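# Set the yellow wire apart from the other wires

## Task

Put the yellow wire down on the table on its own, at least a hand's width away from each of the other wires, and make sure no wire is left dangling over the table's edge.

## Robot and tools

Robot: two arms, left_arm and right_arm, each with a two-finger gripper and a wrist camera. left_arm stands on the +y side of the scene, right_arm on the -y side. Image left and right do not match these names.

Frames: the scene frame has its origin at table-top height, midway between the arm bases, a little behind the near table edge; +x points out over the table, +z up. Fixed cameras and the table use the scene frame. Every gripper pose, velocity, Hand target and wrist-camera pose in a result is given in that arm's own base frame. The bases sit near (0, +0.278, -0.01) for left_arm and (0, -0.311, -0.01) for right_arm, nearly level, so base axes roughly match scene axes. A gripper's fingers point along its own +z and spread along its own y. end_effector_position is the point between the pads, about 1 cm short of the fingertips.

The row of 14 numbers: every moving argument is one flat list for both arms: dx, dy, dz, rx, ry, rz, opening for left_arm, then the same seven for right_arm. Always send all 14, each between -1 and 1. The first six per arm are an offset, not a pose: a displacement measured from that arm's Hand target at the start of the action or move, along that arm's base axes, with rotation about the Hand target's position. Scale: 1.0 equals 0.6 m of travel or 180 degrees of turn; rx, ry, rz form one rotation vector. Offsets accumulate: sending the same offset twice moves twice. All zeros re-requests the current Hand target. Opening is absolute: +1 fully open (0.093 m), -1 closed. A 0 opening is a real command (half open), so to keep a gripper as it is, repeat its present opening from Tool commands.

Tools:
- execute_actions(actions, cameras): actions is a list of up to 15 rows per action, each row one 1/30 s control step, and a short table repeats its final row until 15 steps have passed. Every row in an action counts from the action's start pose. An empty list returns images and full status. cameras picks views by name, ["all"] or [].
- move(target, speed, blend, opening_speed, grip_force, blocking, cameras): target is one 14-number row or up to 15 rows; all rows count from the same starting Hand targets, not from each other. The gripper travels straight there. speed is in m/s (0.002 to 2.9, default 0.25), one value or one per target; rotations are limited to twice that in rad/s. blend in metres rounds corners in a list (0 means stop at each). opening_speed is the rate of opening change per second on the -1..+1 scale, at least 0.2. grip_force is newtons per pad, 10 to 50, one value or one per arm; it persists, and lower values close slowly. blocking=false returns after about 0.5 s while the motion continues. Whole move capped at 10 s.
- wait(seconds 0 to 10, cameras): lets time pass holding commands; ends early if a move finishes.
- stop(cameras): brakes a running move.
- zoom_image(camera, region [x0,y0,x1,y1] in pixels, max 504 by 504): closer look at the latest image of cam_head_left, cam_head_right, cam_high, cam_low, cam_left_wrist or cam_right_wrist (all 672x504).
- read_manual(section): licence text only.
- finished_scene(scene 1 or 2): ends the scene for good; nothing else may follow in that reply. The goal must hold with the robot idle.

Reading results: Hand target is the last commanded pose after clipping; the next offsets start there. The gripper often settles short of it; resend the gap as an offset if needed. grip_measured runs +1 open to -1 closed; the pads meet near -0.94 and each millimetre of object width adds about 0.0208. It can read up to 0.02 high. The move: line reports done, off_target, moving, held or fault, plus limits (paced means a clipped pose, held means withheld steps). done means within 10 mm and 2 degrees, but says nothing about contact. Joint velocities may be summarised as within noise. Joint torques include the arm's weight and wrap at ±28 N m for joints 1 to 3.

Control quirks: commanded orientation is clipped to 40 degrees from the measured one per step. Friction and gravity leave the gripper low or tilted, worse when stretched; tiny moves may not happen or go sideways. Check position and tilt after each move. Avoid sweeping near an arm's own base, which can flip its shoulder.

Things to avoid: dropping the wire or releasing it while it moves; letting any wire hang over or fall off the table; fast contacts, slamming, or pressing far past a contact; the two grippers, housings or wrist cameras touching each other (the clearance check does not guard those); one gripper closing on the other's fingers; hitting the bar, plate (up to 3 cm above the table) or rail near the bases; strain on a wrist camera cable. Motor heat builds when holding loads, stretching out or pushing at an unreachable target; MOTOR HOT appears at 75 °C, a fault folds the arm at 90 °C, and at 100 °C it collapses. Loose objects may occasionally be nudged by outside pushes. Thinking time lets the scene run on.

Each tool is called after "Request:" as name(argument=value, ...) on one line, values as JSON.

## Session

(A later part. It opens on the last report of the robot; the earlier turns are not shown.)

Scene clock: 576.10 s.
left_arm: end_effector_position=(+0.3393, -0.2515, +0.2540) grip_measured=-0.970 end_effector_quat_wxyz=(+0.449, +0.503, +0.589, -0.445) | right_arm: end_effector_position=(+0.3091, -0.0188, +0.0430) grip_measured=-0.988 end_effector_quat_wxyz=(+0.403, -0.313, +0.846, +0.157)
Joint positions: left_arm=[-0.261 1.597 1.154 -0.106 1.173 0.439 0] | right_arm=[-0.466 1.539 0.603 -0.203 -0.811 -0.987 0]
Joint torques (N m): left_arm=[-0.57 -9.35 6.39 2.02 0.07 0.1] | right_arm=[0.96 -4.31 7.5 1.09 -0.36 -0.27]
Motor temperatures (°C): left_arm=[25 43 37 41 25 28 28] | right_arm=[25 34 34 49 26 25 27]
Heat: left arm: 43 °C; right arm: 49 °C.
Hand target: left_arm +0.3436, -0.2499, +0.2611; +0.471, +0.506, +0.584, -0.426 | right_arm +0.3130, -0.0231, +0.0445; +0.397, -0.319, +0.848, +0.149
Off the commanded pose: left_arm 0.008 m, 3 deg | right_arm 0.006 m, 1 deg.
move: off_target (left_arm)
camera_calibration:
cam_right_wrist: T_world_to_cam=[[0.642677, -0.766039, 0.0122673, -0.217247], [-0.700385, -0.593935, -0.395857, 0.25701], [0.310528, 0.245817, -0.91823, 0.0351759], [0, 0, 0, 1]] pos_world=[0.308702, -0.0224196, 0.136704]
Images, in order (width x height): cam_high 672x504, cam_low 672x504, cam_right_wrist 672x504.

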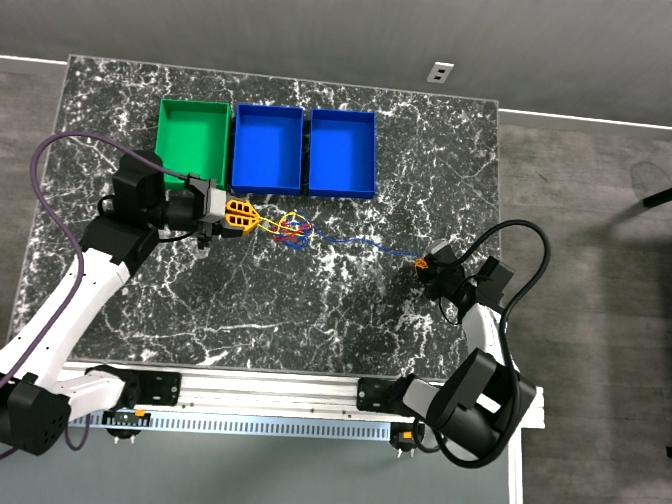

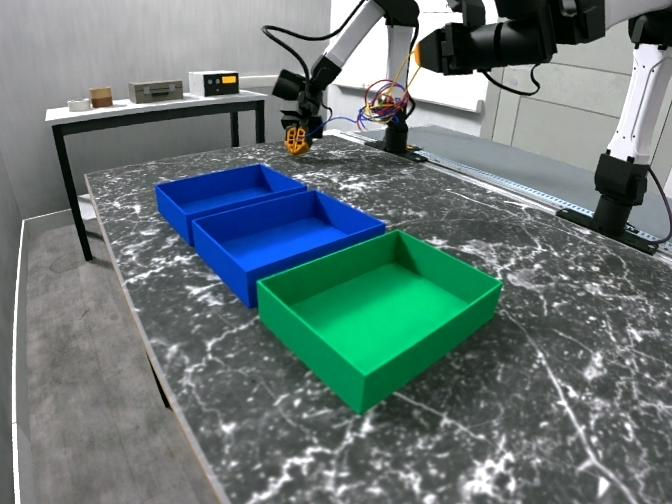

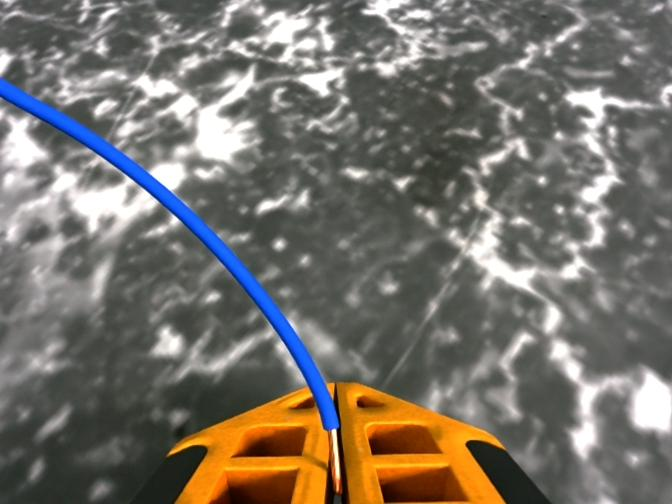

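Request:
move(target=[[0, 0, 0, 0, 0, 0, -1.0, 0, 0, -0.008, 0, 0, 0, -0.6], [0, 0, 0, 0, 0, 0, -1.0, -0.05, -0.06, 0.08, 0, 0, 0, -0.6]], speed=0.1, cameras=["cam_high", "cam_low", "cam_right_wrist"])

Scene clock: 585.17 s.
left_arm: end_effector_position=(+0.3394, -0.2514, +0.2540) grip_measured=-0.970 end_effector_quat_wxyz=(+0.449, +0.503, +0.590, -0.445) | right_arm: end_effector_position=(+0.2784, -0.0532, +0.0780) grip_measured=-0.602 end_effector_quat_wxyz=(+0.380, -0.313, +0.856, +0.161)
Joint positions: left_arm=[-0.261 1.597 1.154 -0.106 1.173 0.439 0] | right_arm=[-0.644 1.469 0.758 -0.663 -0.833 -1.257 0.016]
Joint torques (N m): left_arm=[-0.57 -9.4 6.38 2.03 0.07 0.11] | right_arm=[-0.57 -6.45 7.9 0.63 -0.93 -0.25]
Heat: left arm: 43 °C; right arm: 47 °C.
Hand target: left_arm +0.3435, -0.2499, +0.2611; +0.471, +0.506, +0.584, -0.426 | right_arm +0.2830, -0.0591, +0.0925; +0.397, -0.319, +0.848, +0.149
Off the commanded pose: left_arm 0.008 m, 3 deg | right_arm 0.016 m, 3 deg.
move: off_target (left_arm, right_arm)
camera_calibration:
cam_right_wrist: T_world_to_cam=[[0.645316, -0.763846, -0.0103308, -0.22306], [-0.716853, -0.600832, -0.353726, 0.229853], [0.263985, 0.235671, -0.935292, 0.0990507], [0, 0, 0, 1]] pos_world=[0.282567, -0.055624, 0.171642]
Images, in order (width x height): cam_high 672x504, cam_low 672x504, cam_right_wrist 672x504.

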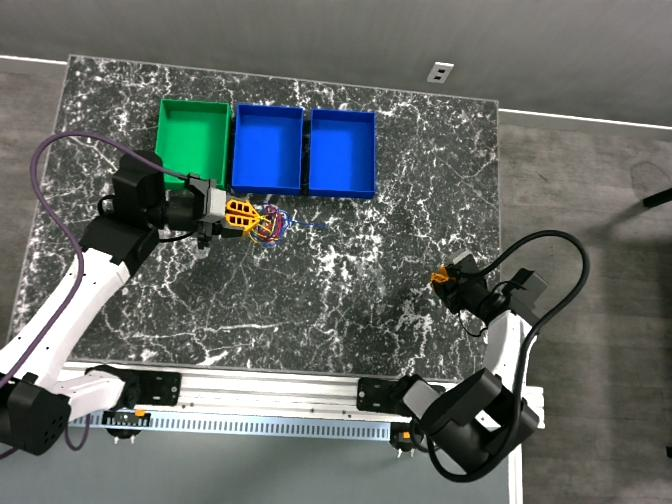

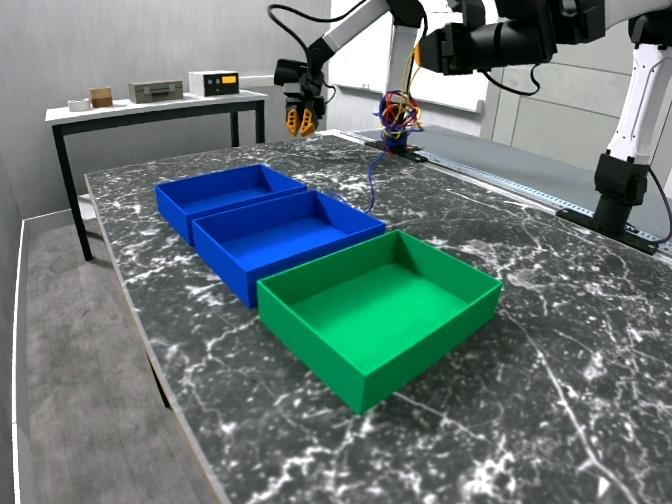

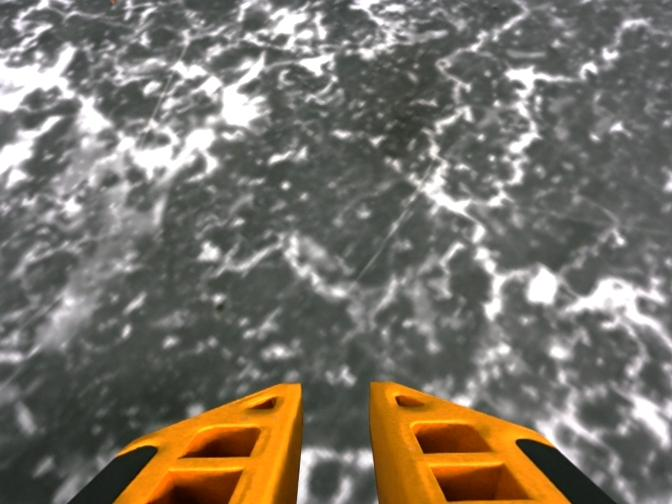

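Request:
move(target=[0, 0, 0, 0, 0, 0, -1.0, 0.0452, 0.4428, 0.2508, 0.1428, 0.3146, -0.6725, 1.0], speed=0.35, cameras=["cam_high", "cam_low", "cam_left_wrist", "cam_right_wrist"])

Scene clock: 718.23 s.
left_arm: end_effector_position=(+0.3394, -0.2515, +0.2540) grip_measured=-0.970 end_effector_quat_wxyz=(+0.449, +0.504, +0.589, -0.445) | right_arm: end_effector_position=(+0.3110, +0.2090, +0.2394) grip_measured=+1.000 end_effector_quat_wxyz=(+0.025, +0.677, +0.727, +0.112)
Joint positions: left_arm=[-0.261 1.597 1.154 -0.106 1.173 0.439 0] | right_arm=[0.591 1.843 2.043 -1.54 -0.002 2.091 0.093]
Joint torques (N m): left_arm=[-0.57 -9.43 6.42 2.01 0.06 0.11] | right_arm=[-0.1 -7.19 7.77 0.6 -0.14 0.21]
Motor temperatures (°C): left_arm=[25 43 37 44 25 28 28] | right_arm=[25 37 42 37 28 25 26]
Heat: left arm: 44 °C; right arm: 42 °C.
Hand target: left_arm +0.3436, -0.2499, +0.2611; +0.471, +0.506, +0.584, -0.426 | right_arm +0.3101, +0.2066, +0.2430; +0.000, +0.707, +0.707, +0.000
Off the commanded pose: left_arm 0.008 m, 3 deg | right_arm 0.004 m, 14 deg.
joint sent to its limit (right arm) — joint 4 (wrist pitch), lower limit; joint 6 (wrist roll), upper limit. The joint targets are off in position and orientation.
move: off_target (left_arm, right_arm)
camera_calibration:
cam_left_wrist: T_world_to_cam=[[-0.995213, -0.0890286, 0.0403007, 0.304674], [-0.0857434, 0.597632, -0.797172, 0.419339], [0.0468861, -0.796812, -0.602405, 0.0186759], [0, 0, 0, 1]] pos_world=[0.338296, -0.208605, 0.333257]
cam_right_wrist: T_world_to_cam=[[-0.982932, -0.071132, -0.169658, 0.357581], [-0.155423, 0.814489, 0.558973, -0.221043], [0.0984242, 0.575801, -0.811644, 0.130452], [0, 0, 0, 1]] pos_world=[0.304283, 0.130358, 0.290105]
Images, in order (width x height): cam_high 672x504, cam_low 672x504, cam_left_wrist 672x504, cam_right_wrist 672x504.

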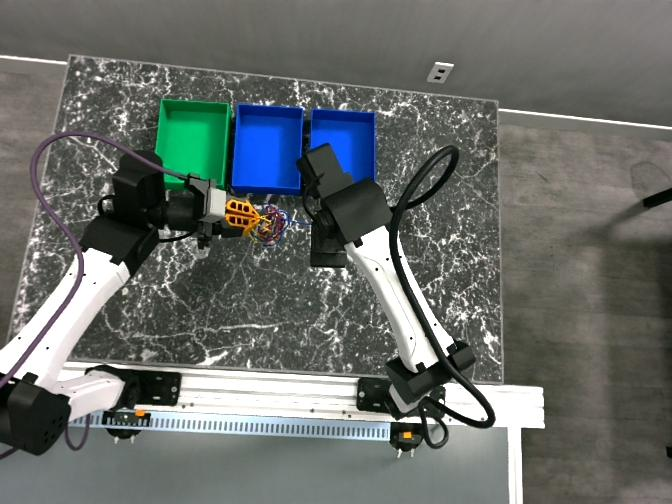

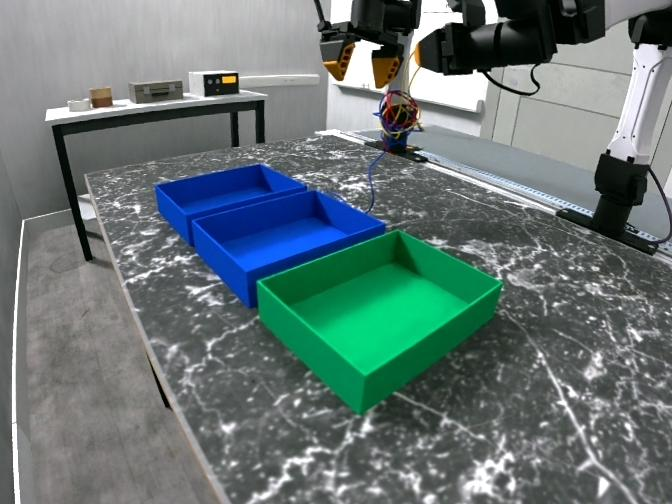

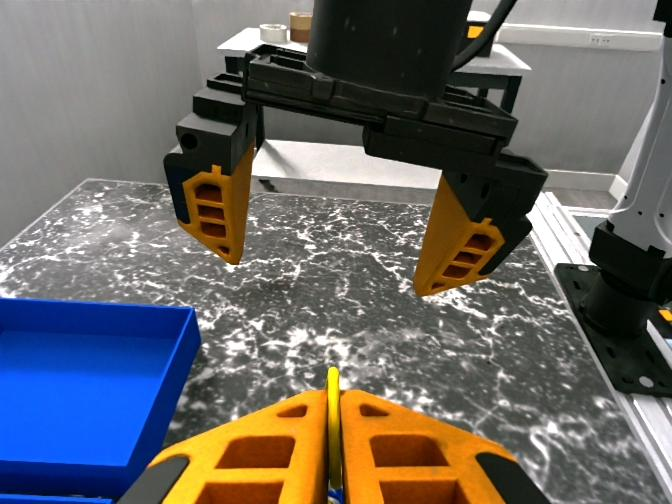

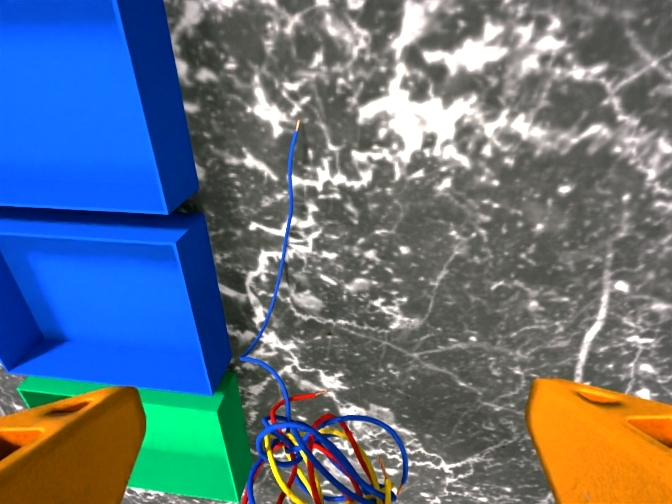

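Request:
move(target=[[0, 0, 0, 0, 0, 0, -1.0, 0.0152, -0.4, 0.0397, 0, 0, 0, 1.0], [-0.006, -0.378, -0.0765, 0, 0, 0, -1.0, 0.0152, -0.4, 0.0397, 0, 0, 0, 1.0]], speed=[0.3, 0.15], cameras=["cam_high", "cam_low", "cam_left_wrist", "cam_right_wrist"])

Scene clock: 864.07 s.
left_arm: end_effector_position=(+0.3236, -0.4727, +0.2016) grip_measured=-0.970 end_effector_quat_wxyz=(+0.439, +0.516, +0.594, -0.434) | right_arm: end_effector_position=(+0.3279, -0.0306, +0.2560) grip_measured=+1.000 end_effector_quat_wxyz=(+0.093, +0.706, +0.696, +0.089)
Joint positions: left_arm=[-0.783 2.01 1.412 0.286 0.688 0.138 0] | right_arm=[-0.102 1.656 1.884 -1.541 -0.018 1.485 0.093]
Joint torques (N m): left_arm=[-0.01 -10.28 10.19 2.42 -0.12 0.11] | right_arm=[0.4 -8.35 6.71 0.76 0.17 -0.18]
Motor temperatures (°C): left_arm=[25 44 37 46 25 28 29] | right_arm=[24 40 42 32 27 25 26]
Heat: left arm: 46 °C; right arm: 42 °C.
Hand target: left_arm +0.3400, -0.4767, +0.2152; +0.471, +0.506, +0.584, -0.426 | right_arm +0.3192, -0.0334, +0.2668; +0.000, +0.707, +0.707, +0.000
Off the commanded pose: left_arm 0.022 m, 4 deg | right_arm 0.014 m, 15 deg.
joint sent to its limit (right arm) — joint 4 (wrist pitch), lower limit. The joint targets are off in position and orientation.
move: off_target (left_arm, right_arm)
camera_calibration:
cam_left_wrist: T_world_to_cam=[[-0.996245, -0.0810518, 0.030445, 0.277408], [-0.0747091, 0.627021, -0.775411, 0.514336], [0.0437588, -0.774774, -0.630722, -0.171324], [0, 0, 0, 1]] pos_world=[0.322289, -0.432753, 0.282318]
cam_right_wrist: T_world_to_cam=[[-0.974087, 0.00352665, -0.226147, 0.373864], [-0.101344, 0.887079, 0.450356, -0.0202354], [0.202198, 0.461605, -0.863734, 0.255981], [0, 0, 0, 1]] pos_world=[0.310366, -0.10153, 0.314761]
Images, in order (width x height): cam_high 672x504, cam_low 672x504, cam_left_wrist 672x504, cam_right_wrist 672x504.

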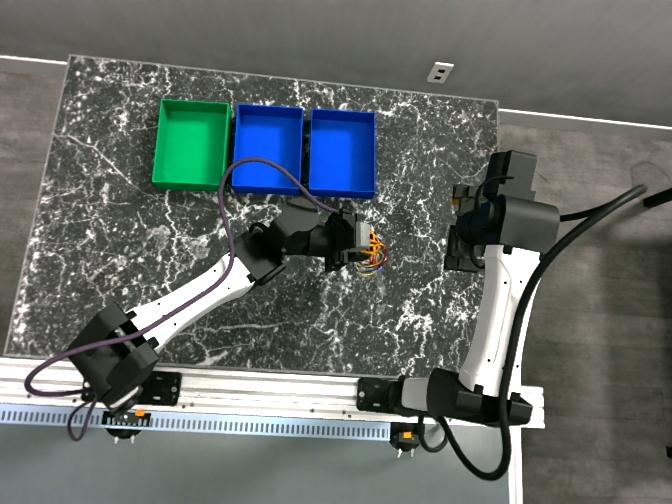

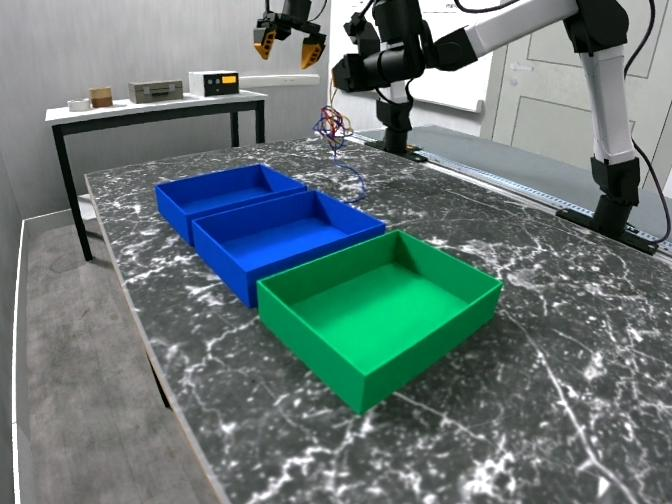

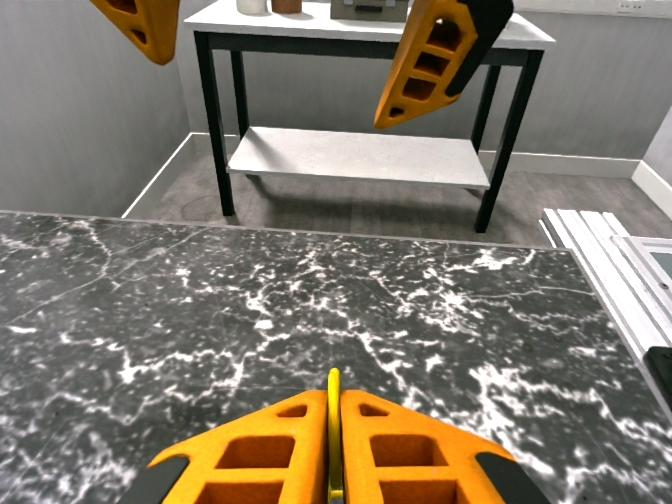

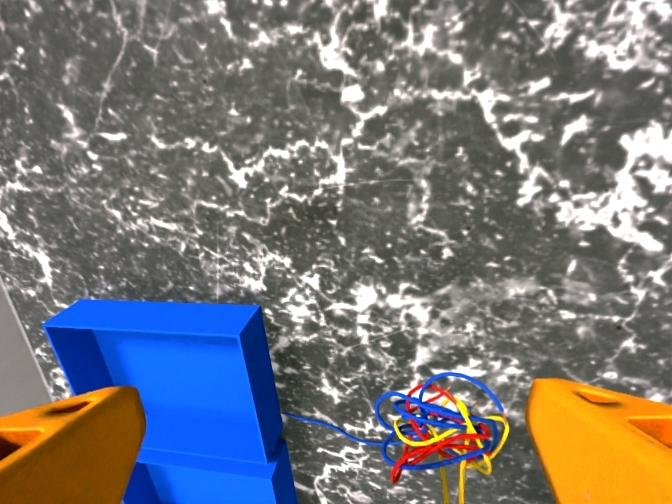

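Request:
move(target=[[0.02, 0, -0.13, 0, 0, 0, -1.0, 0, 0, 0, 0, 0, 0, 1.0], [0.02, 0.16, -0.24, 0.111, 0, 0, -1.0, 0, 0, 0, 0, 0, 0, 1.0]], speed=[0.12, 0.1], cameras=["cam_high", "cam_low", "cam_left_wrist", "cam_right_wrist"])

Scene clock: 883.27 s.
left_arm: end_effector_position=(+0.3468, -0.3886, +0.0558) grip_measured=-0.970 end_effector_quat_wxyz=(+0.366, +0.580, +0.647, -0.332) | right_arm: end_effector_position=(+0.3279, -0.0306, +0.2560) grip_measured=+1.000 end_effector_quat_wxyz=(+0.093, +0.706, +0.696, +0.089)
Joint positions: left_arm=[-0.636 2.103 1.226 0.153 0.687 0.506 0] | right_arm=[-0.102 1.656 1.884 -1.541 -0.018 1.485 0.093]
Joint torques (N m): left_arm=[0.4 -15.95 5.94 1.39 0.13 0.28] | right_arm=[0.5 -8.24 6.63 0.72 0.14 -0.18]
Heat: left arm: 49 °C; right arm: 43 °C.
Hand target: left_arm +0.3520, -0.3807, +0.0711; +0.376, +0.580, +0.649, -0.318 | right_arm +0.3192, -0.0334, +0.2668; +0.000, +0.707, +0.707, +0.000
Off the commanded pose: left_arm 0.018 m, 2 deg | right_arm 0.014 m, 15 deg.
joint sent to its limit (right arm) — joint 4 (wrist pitch), lower limit. The joint targets are off in position and orientation.
move: off_target (left_arm, right_arm)
camera_calibration:
cam_left_wrist: T_world_to_cam=[[-0.995859, -0.0878489, -0.023406, 0.312106], [-0.0600605, 0.828993, -0.556024, 0.411452], [0.0682495, -0.552316, -0.830837, -0.109969], [0, 0, 0, 1]] pos_world=[0.343031, -0.374411, 0.144716]
cam_right_wrist: T_world_to_cam=[[-0.974087, 0.00352665, -0.226147, 0.373864], [-0.101344, 0.887079, 0.450356, -0.0202354], [0.202198, 0.461605, -0.863734, 0.255981], [0, 0, 0, 1]] pos_world=[0.310366, -0.10153, 0.314761]
Images, in order (width x height): cam_high 672x504, cam_low 672x504, cam_left_wrist 672x504, cam_right_wrist 672x504.

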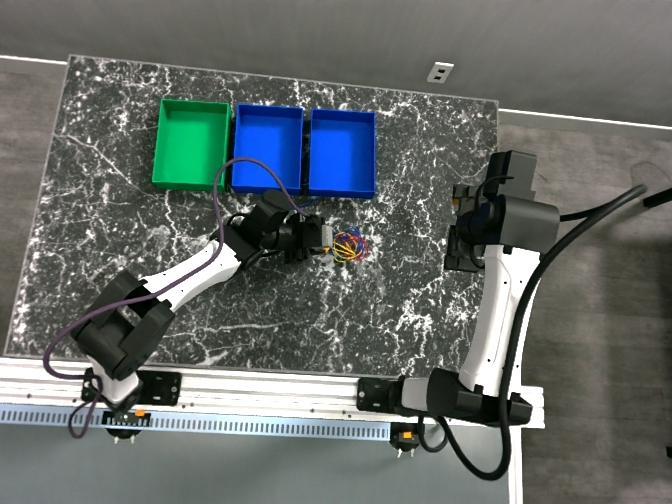

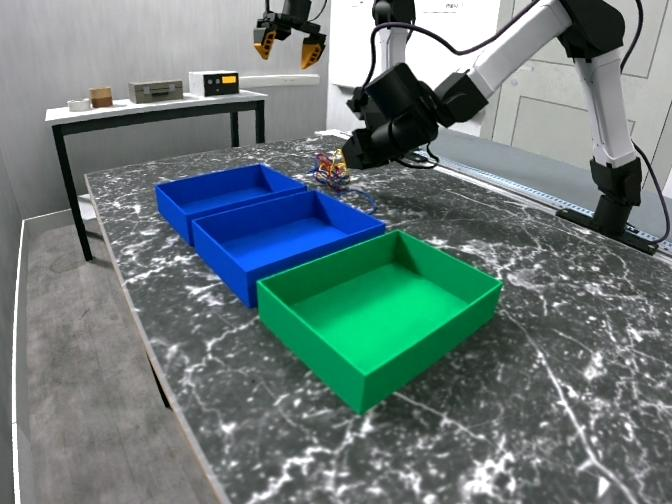

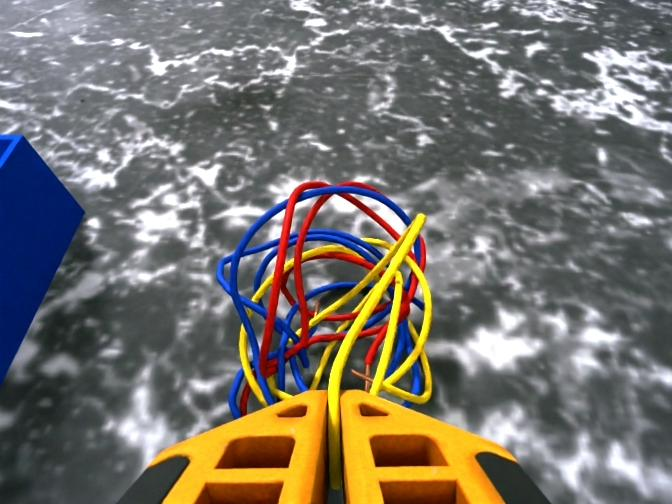

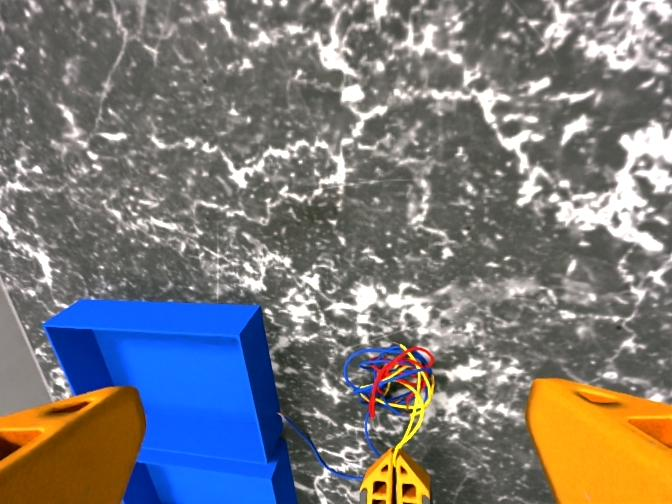

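Request:
zoom_image(camera="cam_left_wrist", region=[190, 160, 470, 420])

Request:
zoom_image(camera="cam_right_wrist", region=[320, 320, 460, 500])

Scaled by 1.800 from the camera's 672x504 image, which has a finer 960x720 frame.

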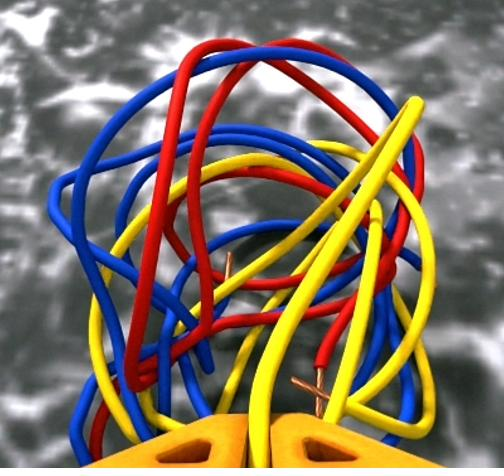

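Scaled by 2.800 from the camera's 672x504 image, which has a finer 960x720 frame.

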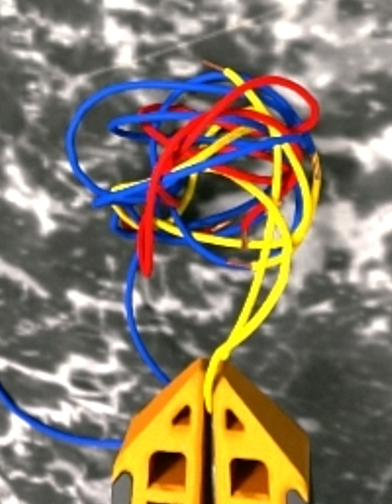

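Request:
move(target=[0, 0.15, 0.02, 0, 0, 0, -1.0, 0, 0, 0, 0, 0, 0, 1.0], speed=0.06, cameras=["cam_high", "cam_low", "cam_left_wrist", "cam_right_wrist"])

Scene clock: 897.63 s.
left_arm: end_effector_position=(+0.3546, -0.2948, +0.0689) grip_measured=-0.970 end_effector_quat_wxyz=(+0.369, +0.577, +0.657, -0.316) | right_arm: end_effector_position=(+0.3279, -0.0306, +0.2560) grip_measured=+1.000 end_effector_quat_wxyz=(+0.093, +0.706, +0.696, +0.089)
Joint positions: left_arm=[-0.43 1.935 1.074 0.005 0.795 0.7 0] | right_arm=[-0.102 1.656 1.884 -1.541 -0.018 1.485 0.093]
Joint torques (N m): left_arm=[0.17 -13.78 5.83 1.26 0.56 0.29] | right_arm=[0.54 -8.5 6.57 0.75 0.12 -0.19]
Motor temperatures (°C): left_arm=[25 51 37 47 25 28 29] | right_arm=[24 40 43 31 27 25 26]
Heat: left arm: 51 °C; right arm: 43 °C.
Hand target: left_arm +0.3520, -0.2907, +0.0832; +0.376, +0.580, +0.649, -0.318 | right_arm +0.3192, -0.0334, +0.2668; +0.000, +0.707, +0.707, +0.000
Off the commanded pose: left_arm 0.015 m, 1 deg | right_arm 0.014 m, 15 deg.
joint sent to its limit (right arm) — joint 4 (wrist pitch), lower limit. The joint targets are off in position and orientation.
move: off_target (left_arm, right_arm)
camera_calibration:
cam_left_wrist: T_world_to_cam=[[-0.992523, -0.116031, -0.0378886, 0.319922], [-0.0774709, 0.838704, -0.53905, 0.349339], [0.0943237, -0.532084, -0.841421, -0.0504775], [0, 0, 0, 1]] pos_world=[0.349355, -0.282729, 0.157959]
cam_right_wrist: T_world_to_cam=[[-0.974087, 0.00352665, -0.226147, 0.373864], [-0.101344, 0.887079, 0.450356, -0.0202354], [0.202198, 0.461605, -0.863734, 0.255981], [0, 0, 0, 1]] pos_world=[0.310366, -0.10153, 0.314761]
Images, in order (width x height): cam_high 672x504, cam_low 672x504, cam_left_wrist 672x504, cam_right_wrist 672x504.

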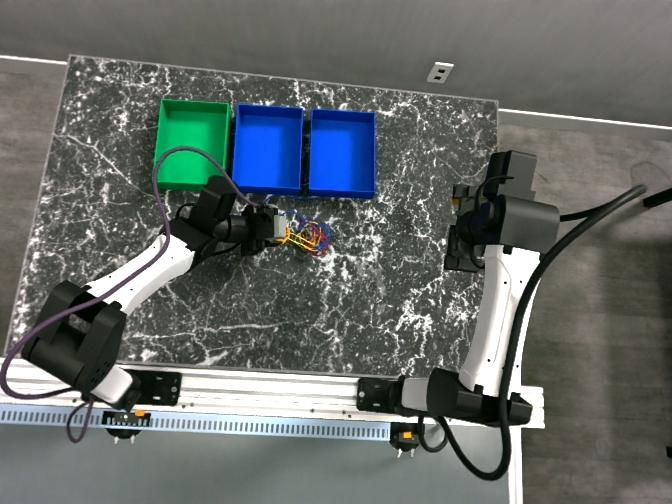

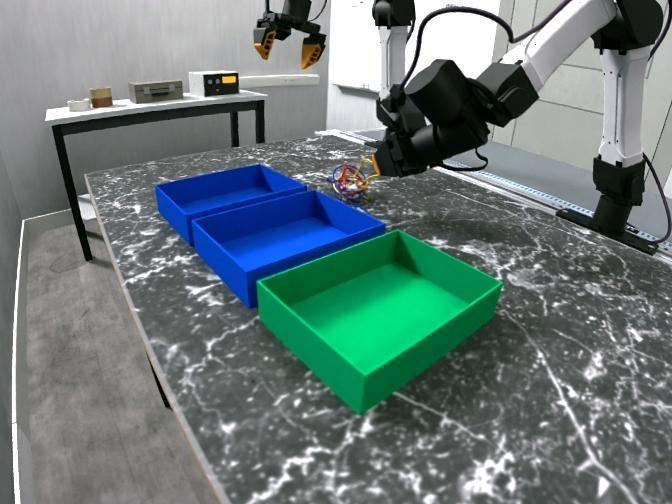

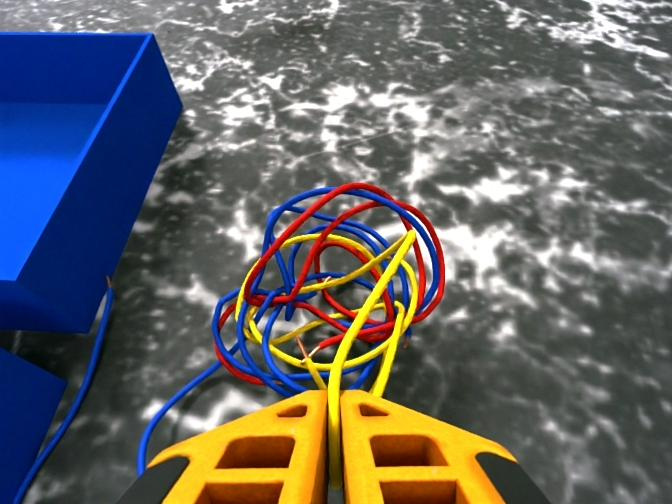

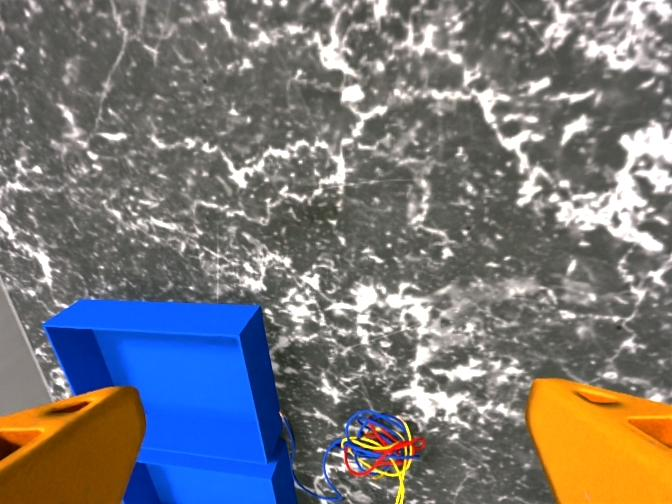

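Request:
move(target=[[0, 0, 0.225, 0, 0, 0, -1.0, 0.0, 0.1, -0.08, 0, -0.3536, 0.3536, 1.0], [0, 0, 0.225, 0, 0, 0, -1.0, 0.0017, 0.2878, -0.1592, 0, -0.7071, 0.7071, 1.0]], speed=[0.3, 0.3], blend=[0.05, 0], cameras=["cam_high", "cam_low", "cam_left_wrist", "cam_right_wrist"])

Scene clock: 956.93 s.
left_arm: end_effector_position=(+0.3522, -0.2937, +0.1915) grip_measured=-0.970 end_effector_quat_wxyz=(+0.354, +0.575, +0.665, -0.320) | right_arm: end_effector_position=(+0.3164, +0.1399, +0.1647) grip_measured=+1.000 end_effector_quat_wxyz=(+0.514, -0.461, +0.544, +0.477)
Joint positions: left_arm=[-0.43 1.767 1.401 -0.524 0.795 0.701 0] | right_arm=[-0.092 1.677 0.697 0.437 -1.538 -0.498 0.093]
Joint torques (N m): left_arm=[0.14 -12.7 9.89 1.24 0.58 0.26] | right_arm=[1.16 -5.78 7.42 1.75 -0.68 -0.22]
Motor temperatures (°C): left_arm=[25 57 37 42 25 28 29] | right_arm=[24 40 42 32 27 25 26]
Heat: left arm: 57 °C; right arm: 42 °C.
Hand target: left_arm +0.3520, -0.2907, +0.2181; +0.376, +0.580, +0.649, -0.318 | right_arm +0.3202, +0.1393, +0.1713; +0.500, -0.500, +0.500, +0.500
Off the commanded pose: left_arm 0.027 m, 3 deg | right_arm 0.008 m, 7 deg.
joint sent to its limit (right arm) — joint 5 (wrist yaw), lower limit. The joint targets are off in position and orientation.
move: off_target (left_arm, right_arm)
camera_calibration:
cam_left_wrist: T_world_to_cam=[[-0.993319, -0.115106, -0.00821605, 0.317099], [-0.0937927, 0.846771, -0.523624, 0.419458], [0.0672293, -0.519356, -0.85191, 0.0687986], [0, 0, 0, 1]] pos_world=[0.349697, -0.282954, 0.280854]
cam_right_wrist: T_world_to_cam=[[0.988148, -0.149461, -0.035009, -0.289468], [-0.102706, -0.474216, -0.874397, 0.277488], [0.114086, 0.867629, -0.483946, 0.00923737], [0, 0, 0, 1]] pos_world=[0.313483, 0.0803107, 0.236971]
Images, in order (width x height): cam_high 672x504, cam_low 672x504, cam_left_wrist 672x504, cam_right_wrist 672x504.

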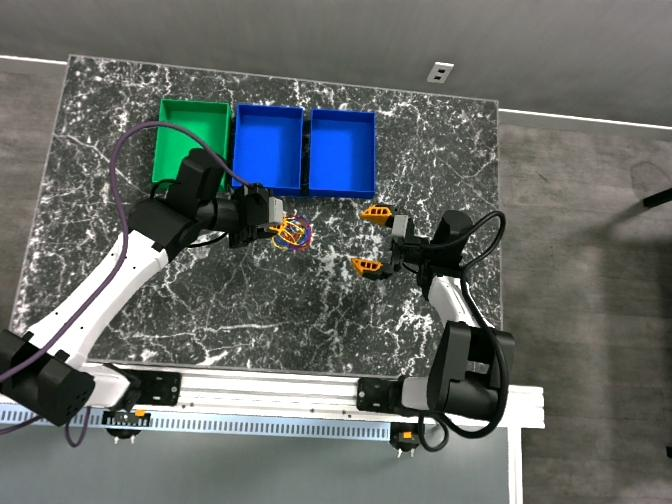

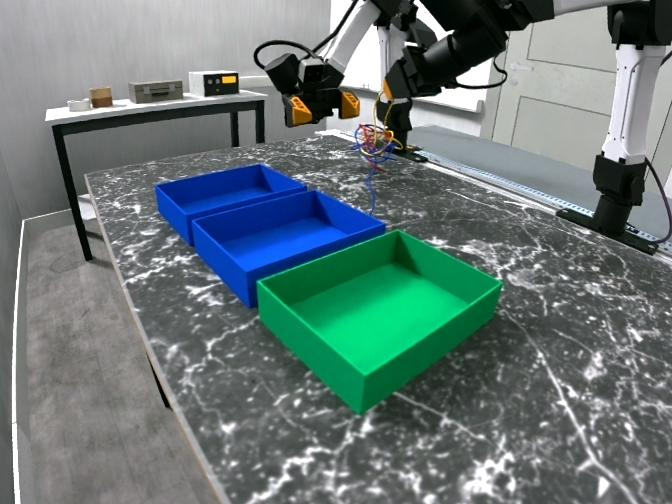

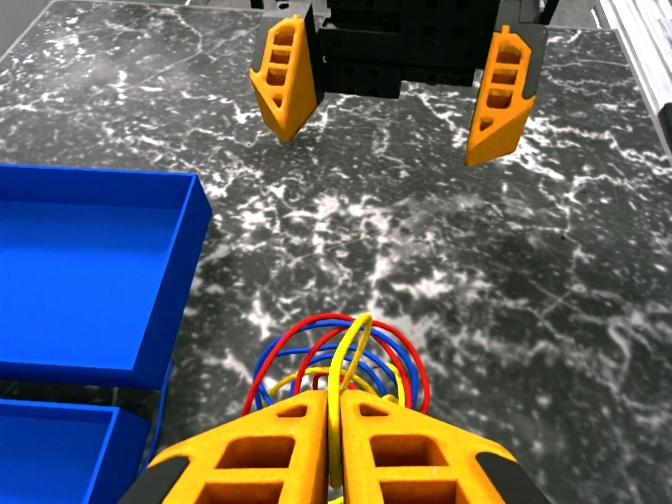

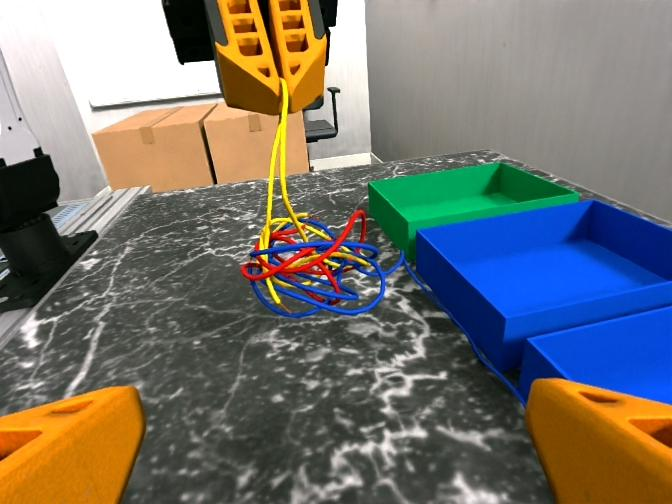

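Request:
move(target=[0, 0, 0, 0, 0, 0, -1.0, -0.002, 0.2745, 0.0145, 0, 0, 0, 1.0], speed=0.1, cameras=["cam_high", "cam_low", "cam_left_wrist", "cam_right_wrist"])

Scene clock: 999.03 s.
left_arm: end_effector_position=(+0.3522, -0.2937, +0.1915) grip_measured=-0.970 end_effector_quat_wxyz=(+0.354, +0.575, +0.665, -0.320) | right_arm: end_effector_position=(+0.3111, +0.3017, +0.1712) grip_measured=+1.000 end_effector_quat_wxyz=(+0.483, -0.500, +0.510, +0.506)
Joint positions: left_arm=[-0.43 1.767 1.401 -0.524 0.795 0.701 0] | right_arm=[0.402 1.869 0.793 1.022 -1.182 -0.018 0.093]
Joint torques (N m): left_arm=[0.13 -12.7 9.83 1.25 0.59 0.28] | right_arm=[0.8 -7.02 7.24 2.54 0.04 0.15]
Motor temperatures (°C): left_arm=[25 55 39 41 25 28 29] | right_arm=[24 39 42 34 27 25 26]
Heat: left arm: 55 °C; right arm: 42 °C.
Hand target: left_arm +0.3520, -0.2907, +0.2181; +0.376, +0.580, +0.649, -0.318 | right_arm +0.3190, +0.3040, +0.1800; +0.500, -0.500, +0.500, +0.500
Off the commanded pose: left_arm 0.027 m, 3 deg | right_arm 0.012 m, 2 deg.
move: off_target (left_arm, right_arm)
camera_calibration:
cam_left_wrist: T_world_to_cam=[[-0.993319, -0.115106, -0.00821605, 0.317099], [-0.0937927, 0.846771, -0.523624, 0.419458], [0.0672293, -0.519356, -0.85191, 0.0687986], [0, 0, 0, 1]] pos_world=[0.349697, -0.282954, 0.280854]
cam_right_wrist: T_world_to_cam=[[0.999614, -0.0168834, -0.022051, -0.305749], [-0.027482, -0.486855, -0.87305, 0.339534], [0.0040044, 0.87332, -0.487131, -0.0942426], [0, 0, 0, 1]] pos_world=[0.315339, 0.242446, 0.243779]
Images, in order (width x height): cam_high 672x504, cam_low 672x504, cam_left_wrist 672x504, cam_right_wrist 672x504.

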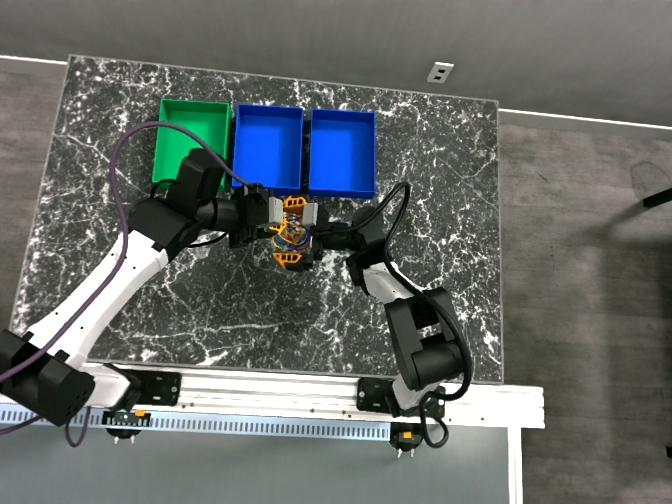

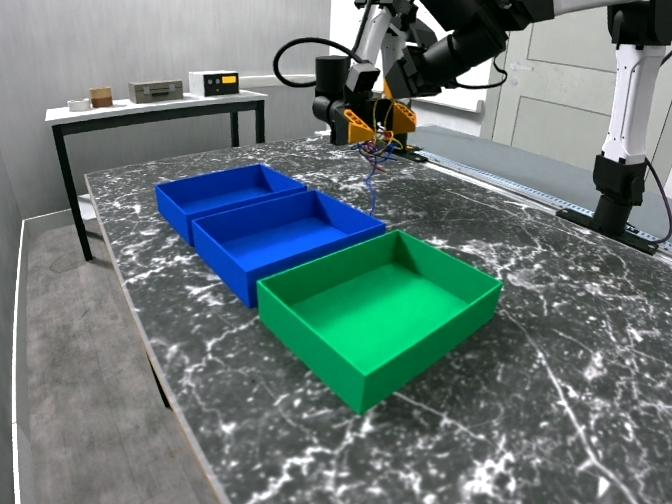

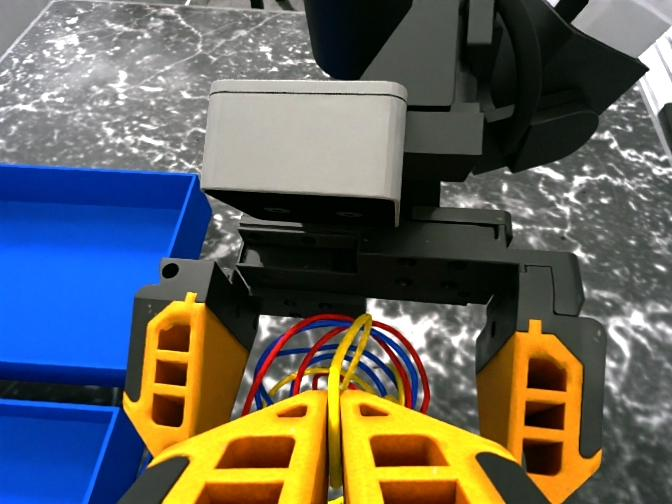

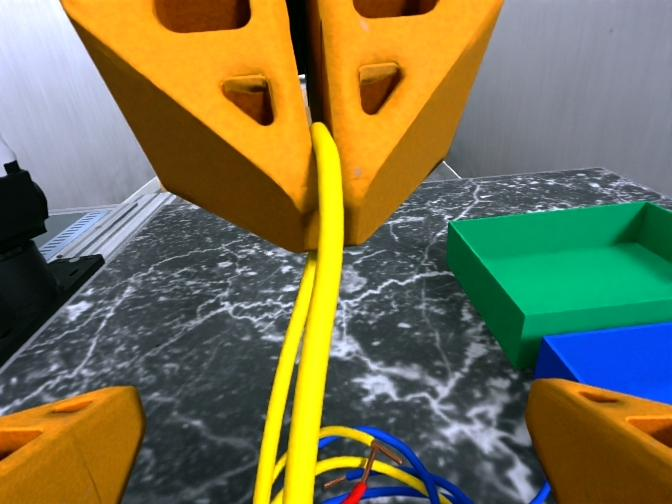

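Request:
move(target=[0, 0, 0, 0, 0, 0, -1.0, 0, 0, 0, 0, 0, 0, -0.857], opening_speed=1.0, cameras=["cam_low", "cam_left_wrist", "cam_right_wrist"])

Scene clock: 1062.53 s.
left_arm: end_effector_position=(+0.3521, -0.2937, +0.1914) grip_measured=-0.970 end_effector_quat_wxyz=(+0.354, +0.575, +0.665, -0.320) | right_arm: end_effector_position=(+0.3113, +0.3017, +0.1715) grip_measured=-0.852 end_effector_quat_wxyz=(+0.484, -0.500, +0.510, +0.506)
Joint positions: left_arm=[-0.43 1.767 1.401 -0.525 0.795 0.701 0] | right_arm=[0.402 1.869 0.793 1.024 -1.181 -0.017 0.004]
Joint torques (N m): left_arm=[0.13 -12.74 9.88 1.24 0.58 0.28] | right_arm=[0.65 -6.91 7.02 2.54 0.01 0.16]
Motor temperatures (°C): left_arm=[25 55 42 40 26 28 29] | right_arm=[24 39 41 40 27 25 26]
Heat: left arm: 55 °C; right arm: 41 °C.
Hand target: left_arm +0.3520, -0.2907, +0.2181; +0.376, +0.580, +0.649, -0.318 | right_arm +0.3190, +0.3040, +0.1800; +0.500, -0.500, +0.500, +0.500
Off the commanded pose: left_arm 0.027 m, 3 deg | right_arm 0.012 m, 2 deg.
move: off_target (left_arm, right_arm)
camera_calibration:
cam_left_wrist: T_world_to_cam=[[-0.993321, -0.115112, -0.00787395, 0.317011], [-0.0939868, 0.846836, -0.523484, 0.41942], [0.0669273, -0.519248, -0.851999, 0.0690122], [0, 0, 0, 1]] pos_world=[0.349695, -0.282853, 0.280854]
cam_right_wrist: T_world_to_cam=[[0.99963, -0.0176457, -0.0206871, -0.305896], [-0.0266584, -0.486233, -0.873423, 0.339477], [0.00535341, 0.873651, -0.486524, -0.094749], [0, 0, 0, 1]] pos_world=[0.31534, 0.242445, 0.244081]
Images, in order (width x height): cam_low 672x504, cam_left_wrist 672x504, cam_right_wrist 672x504.

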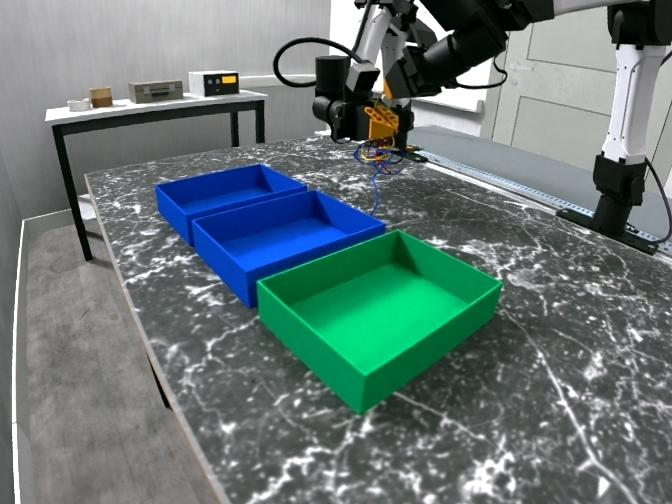

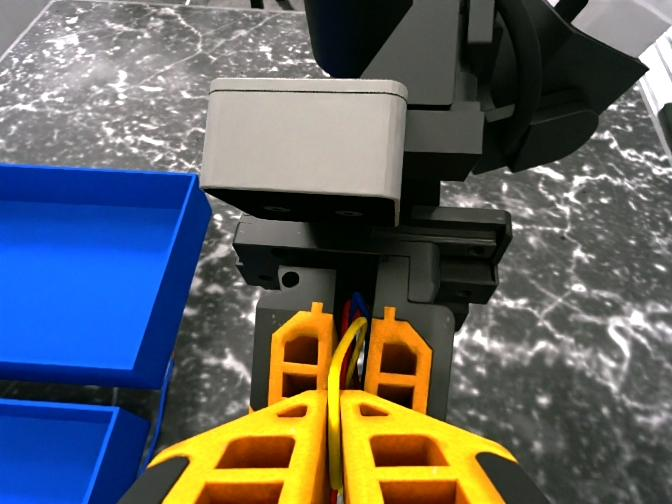

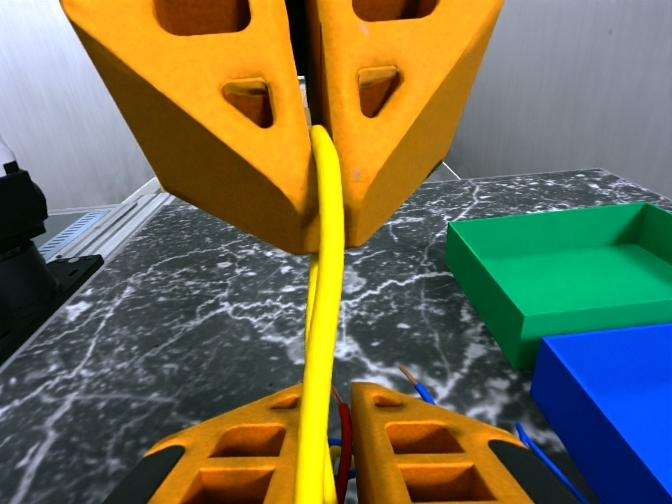

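Request:
move(target=[0, 0, 0.1, 0, 0, 0, -1.0, 0, 0, 0, 0, 0, 0, -0.857], speed=0.06, cameras=["cam_low", "cam_left_wrist", "cam_right_wrist"])

Scene clock: 1076.97 s.
left_arm: end_effector_position=(+0.3442, -0.2885, +0.2319) grip_measured=-0.970 end_effector_quat_wxyz=(+0.322, +0.570, +0.683, -0.323) | right_arm: end_effector_position=(+0.3104, +0.3088, +0.2064) grip_measured=-0.852 end_effector_quat_wxyz=(+0.541, -0.525, +0.441, +0.487)
Joint positions: left_arm=[-0.43 1.769 1.604 -0.803 0.783 0.706 0] | right_arm=[0.419 1.869 0.827 1.201 -1.181 0.008 0.004]
Joint torques (N m): left_arm=[0.2 -12.15 13.24 1.5 0.73 0.24] | right_arm=[-0.91 -6.43 3.3 0.87 0.19 0.18]
Motor temperatures (°C): left_arm=[25 55 42 40 26 28 29] | right_arm=[24 39 41 41 27 25 26]
Heat: left arm: 55 °C; right arm: 41 °C.
Hand target: left_arm +0.3520, -0.2907, +0.2782; +0.376, +0.580, +0.649, -0.318 | right_arm +0.3190, +0.3040, +0.1800; +0.500, -0.500, +0.500, +0.500
Off the commanded pose: left_arm 0.047 m, 7 deg | right_arm 0.028 m, 9 deg.
move: off_target (left_arm, right_arm)
camera_calibration:
cam_left_wrist: T_world_to_cam=[[-0.991621, -0.119783, 0.0483617, 0.295021], [-0.128219, 0.867161, -0.481239, 0.443367], [0.0157069, -0.483408, -0.875254, 0.140005], [0, 0, 0, 1]] pos_world=[0.347198, -0.281453, 0.321638]
cam_right_wrist: T_world_to_cam=[[0.989175, -0.00564264, 0.146635, -0.339134], [0.131416, -0.410577, -0.902306, 0.306848], [0.0652965, 0.911808, -0.405391, -0.131147], [0, 0, 0, 1]] pos_world=[0.303702, 0.243652, 0.273434]
Images, in order (width x height): cam_low 672x504, cam_left_wrist 672x504, cam_right_wrist 672x504.

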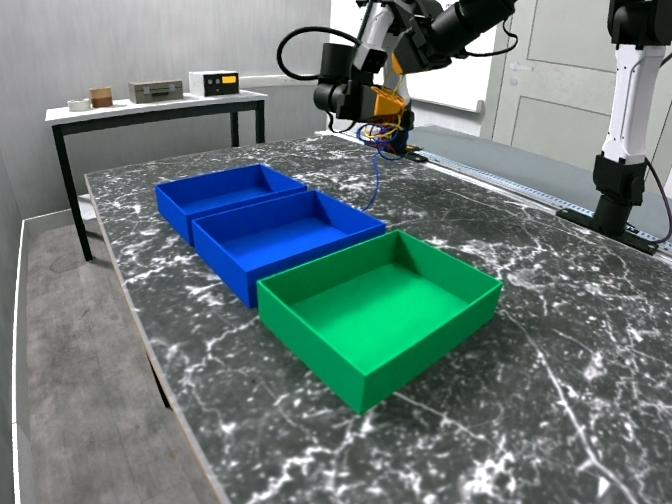

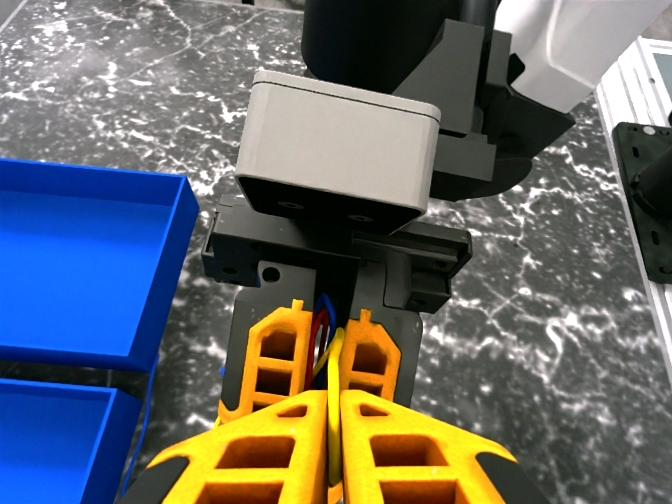

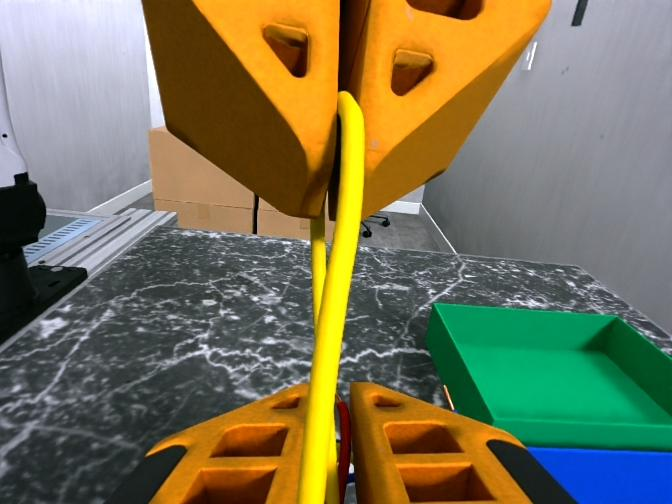

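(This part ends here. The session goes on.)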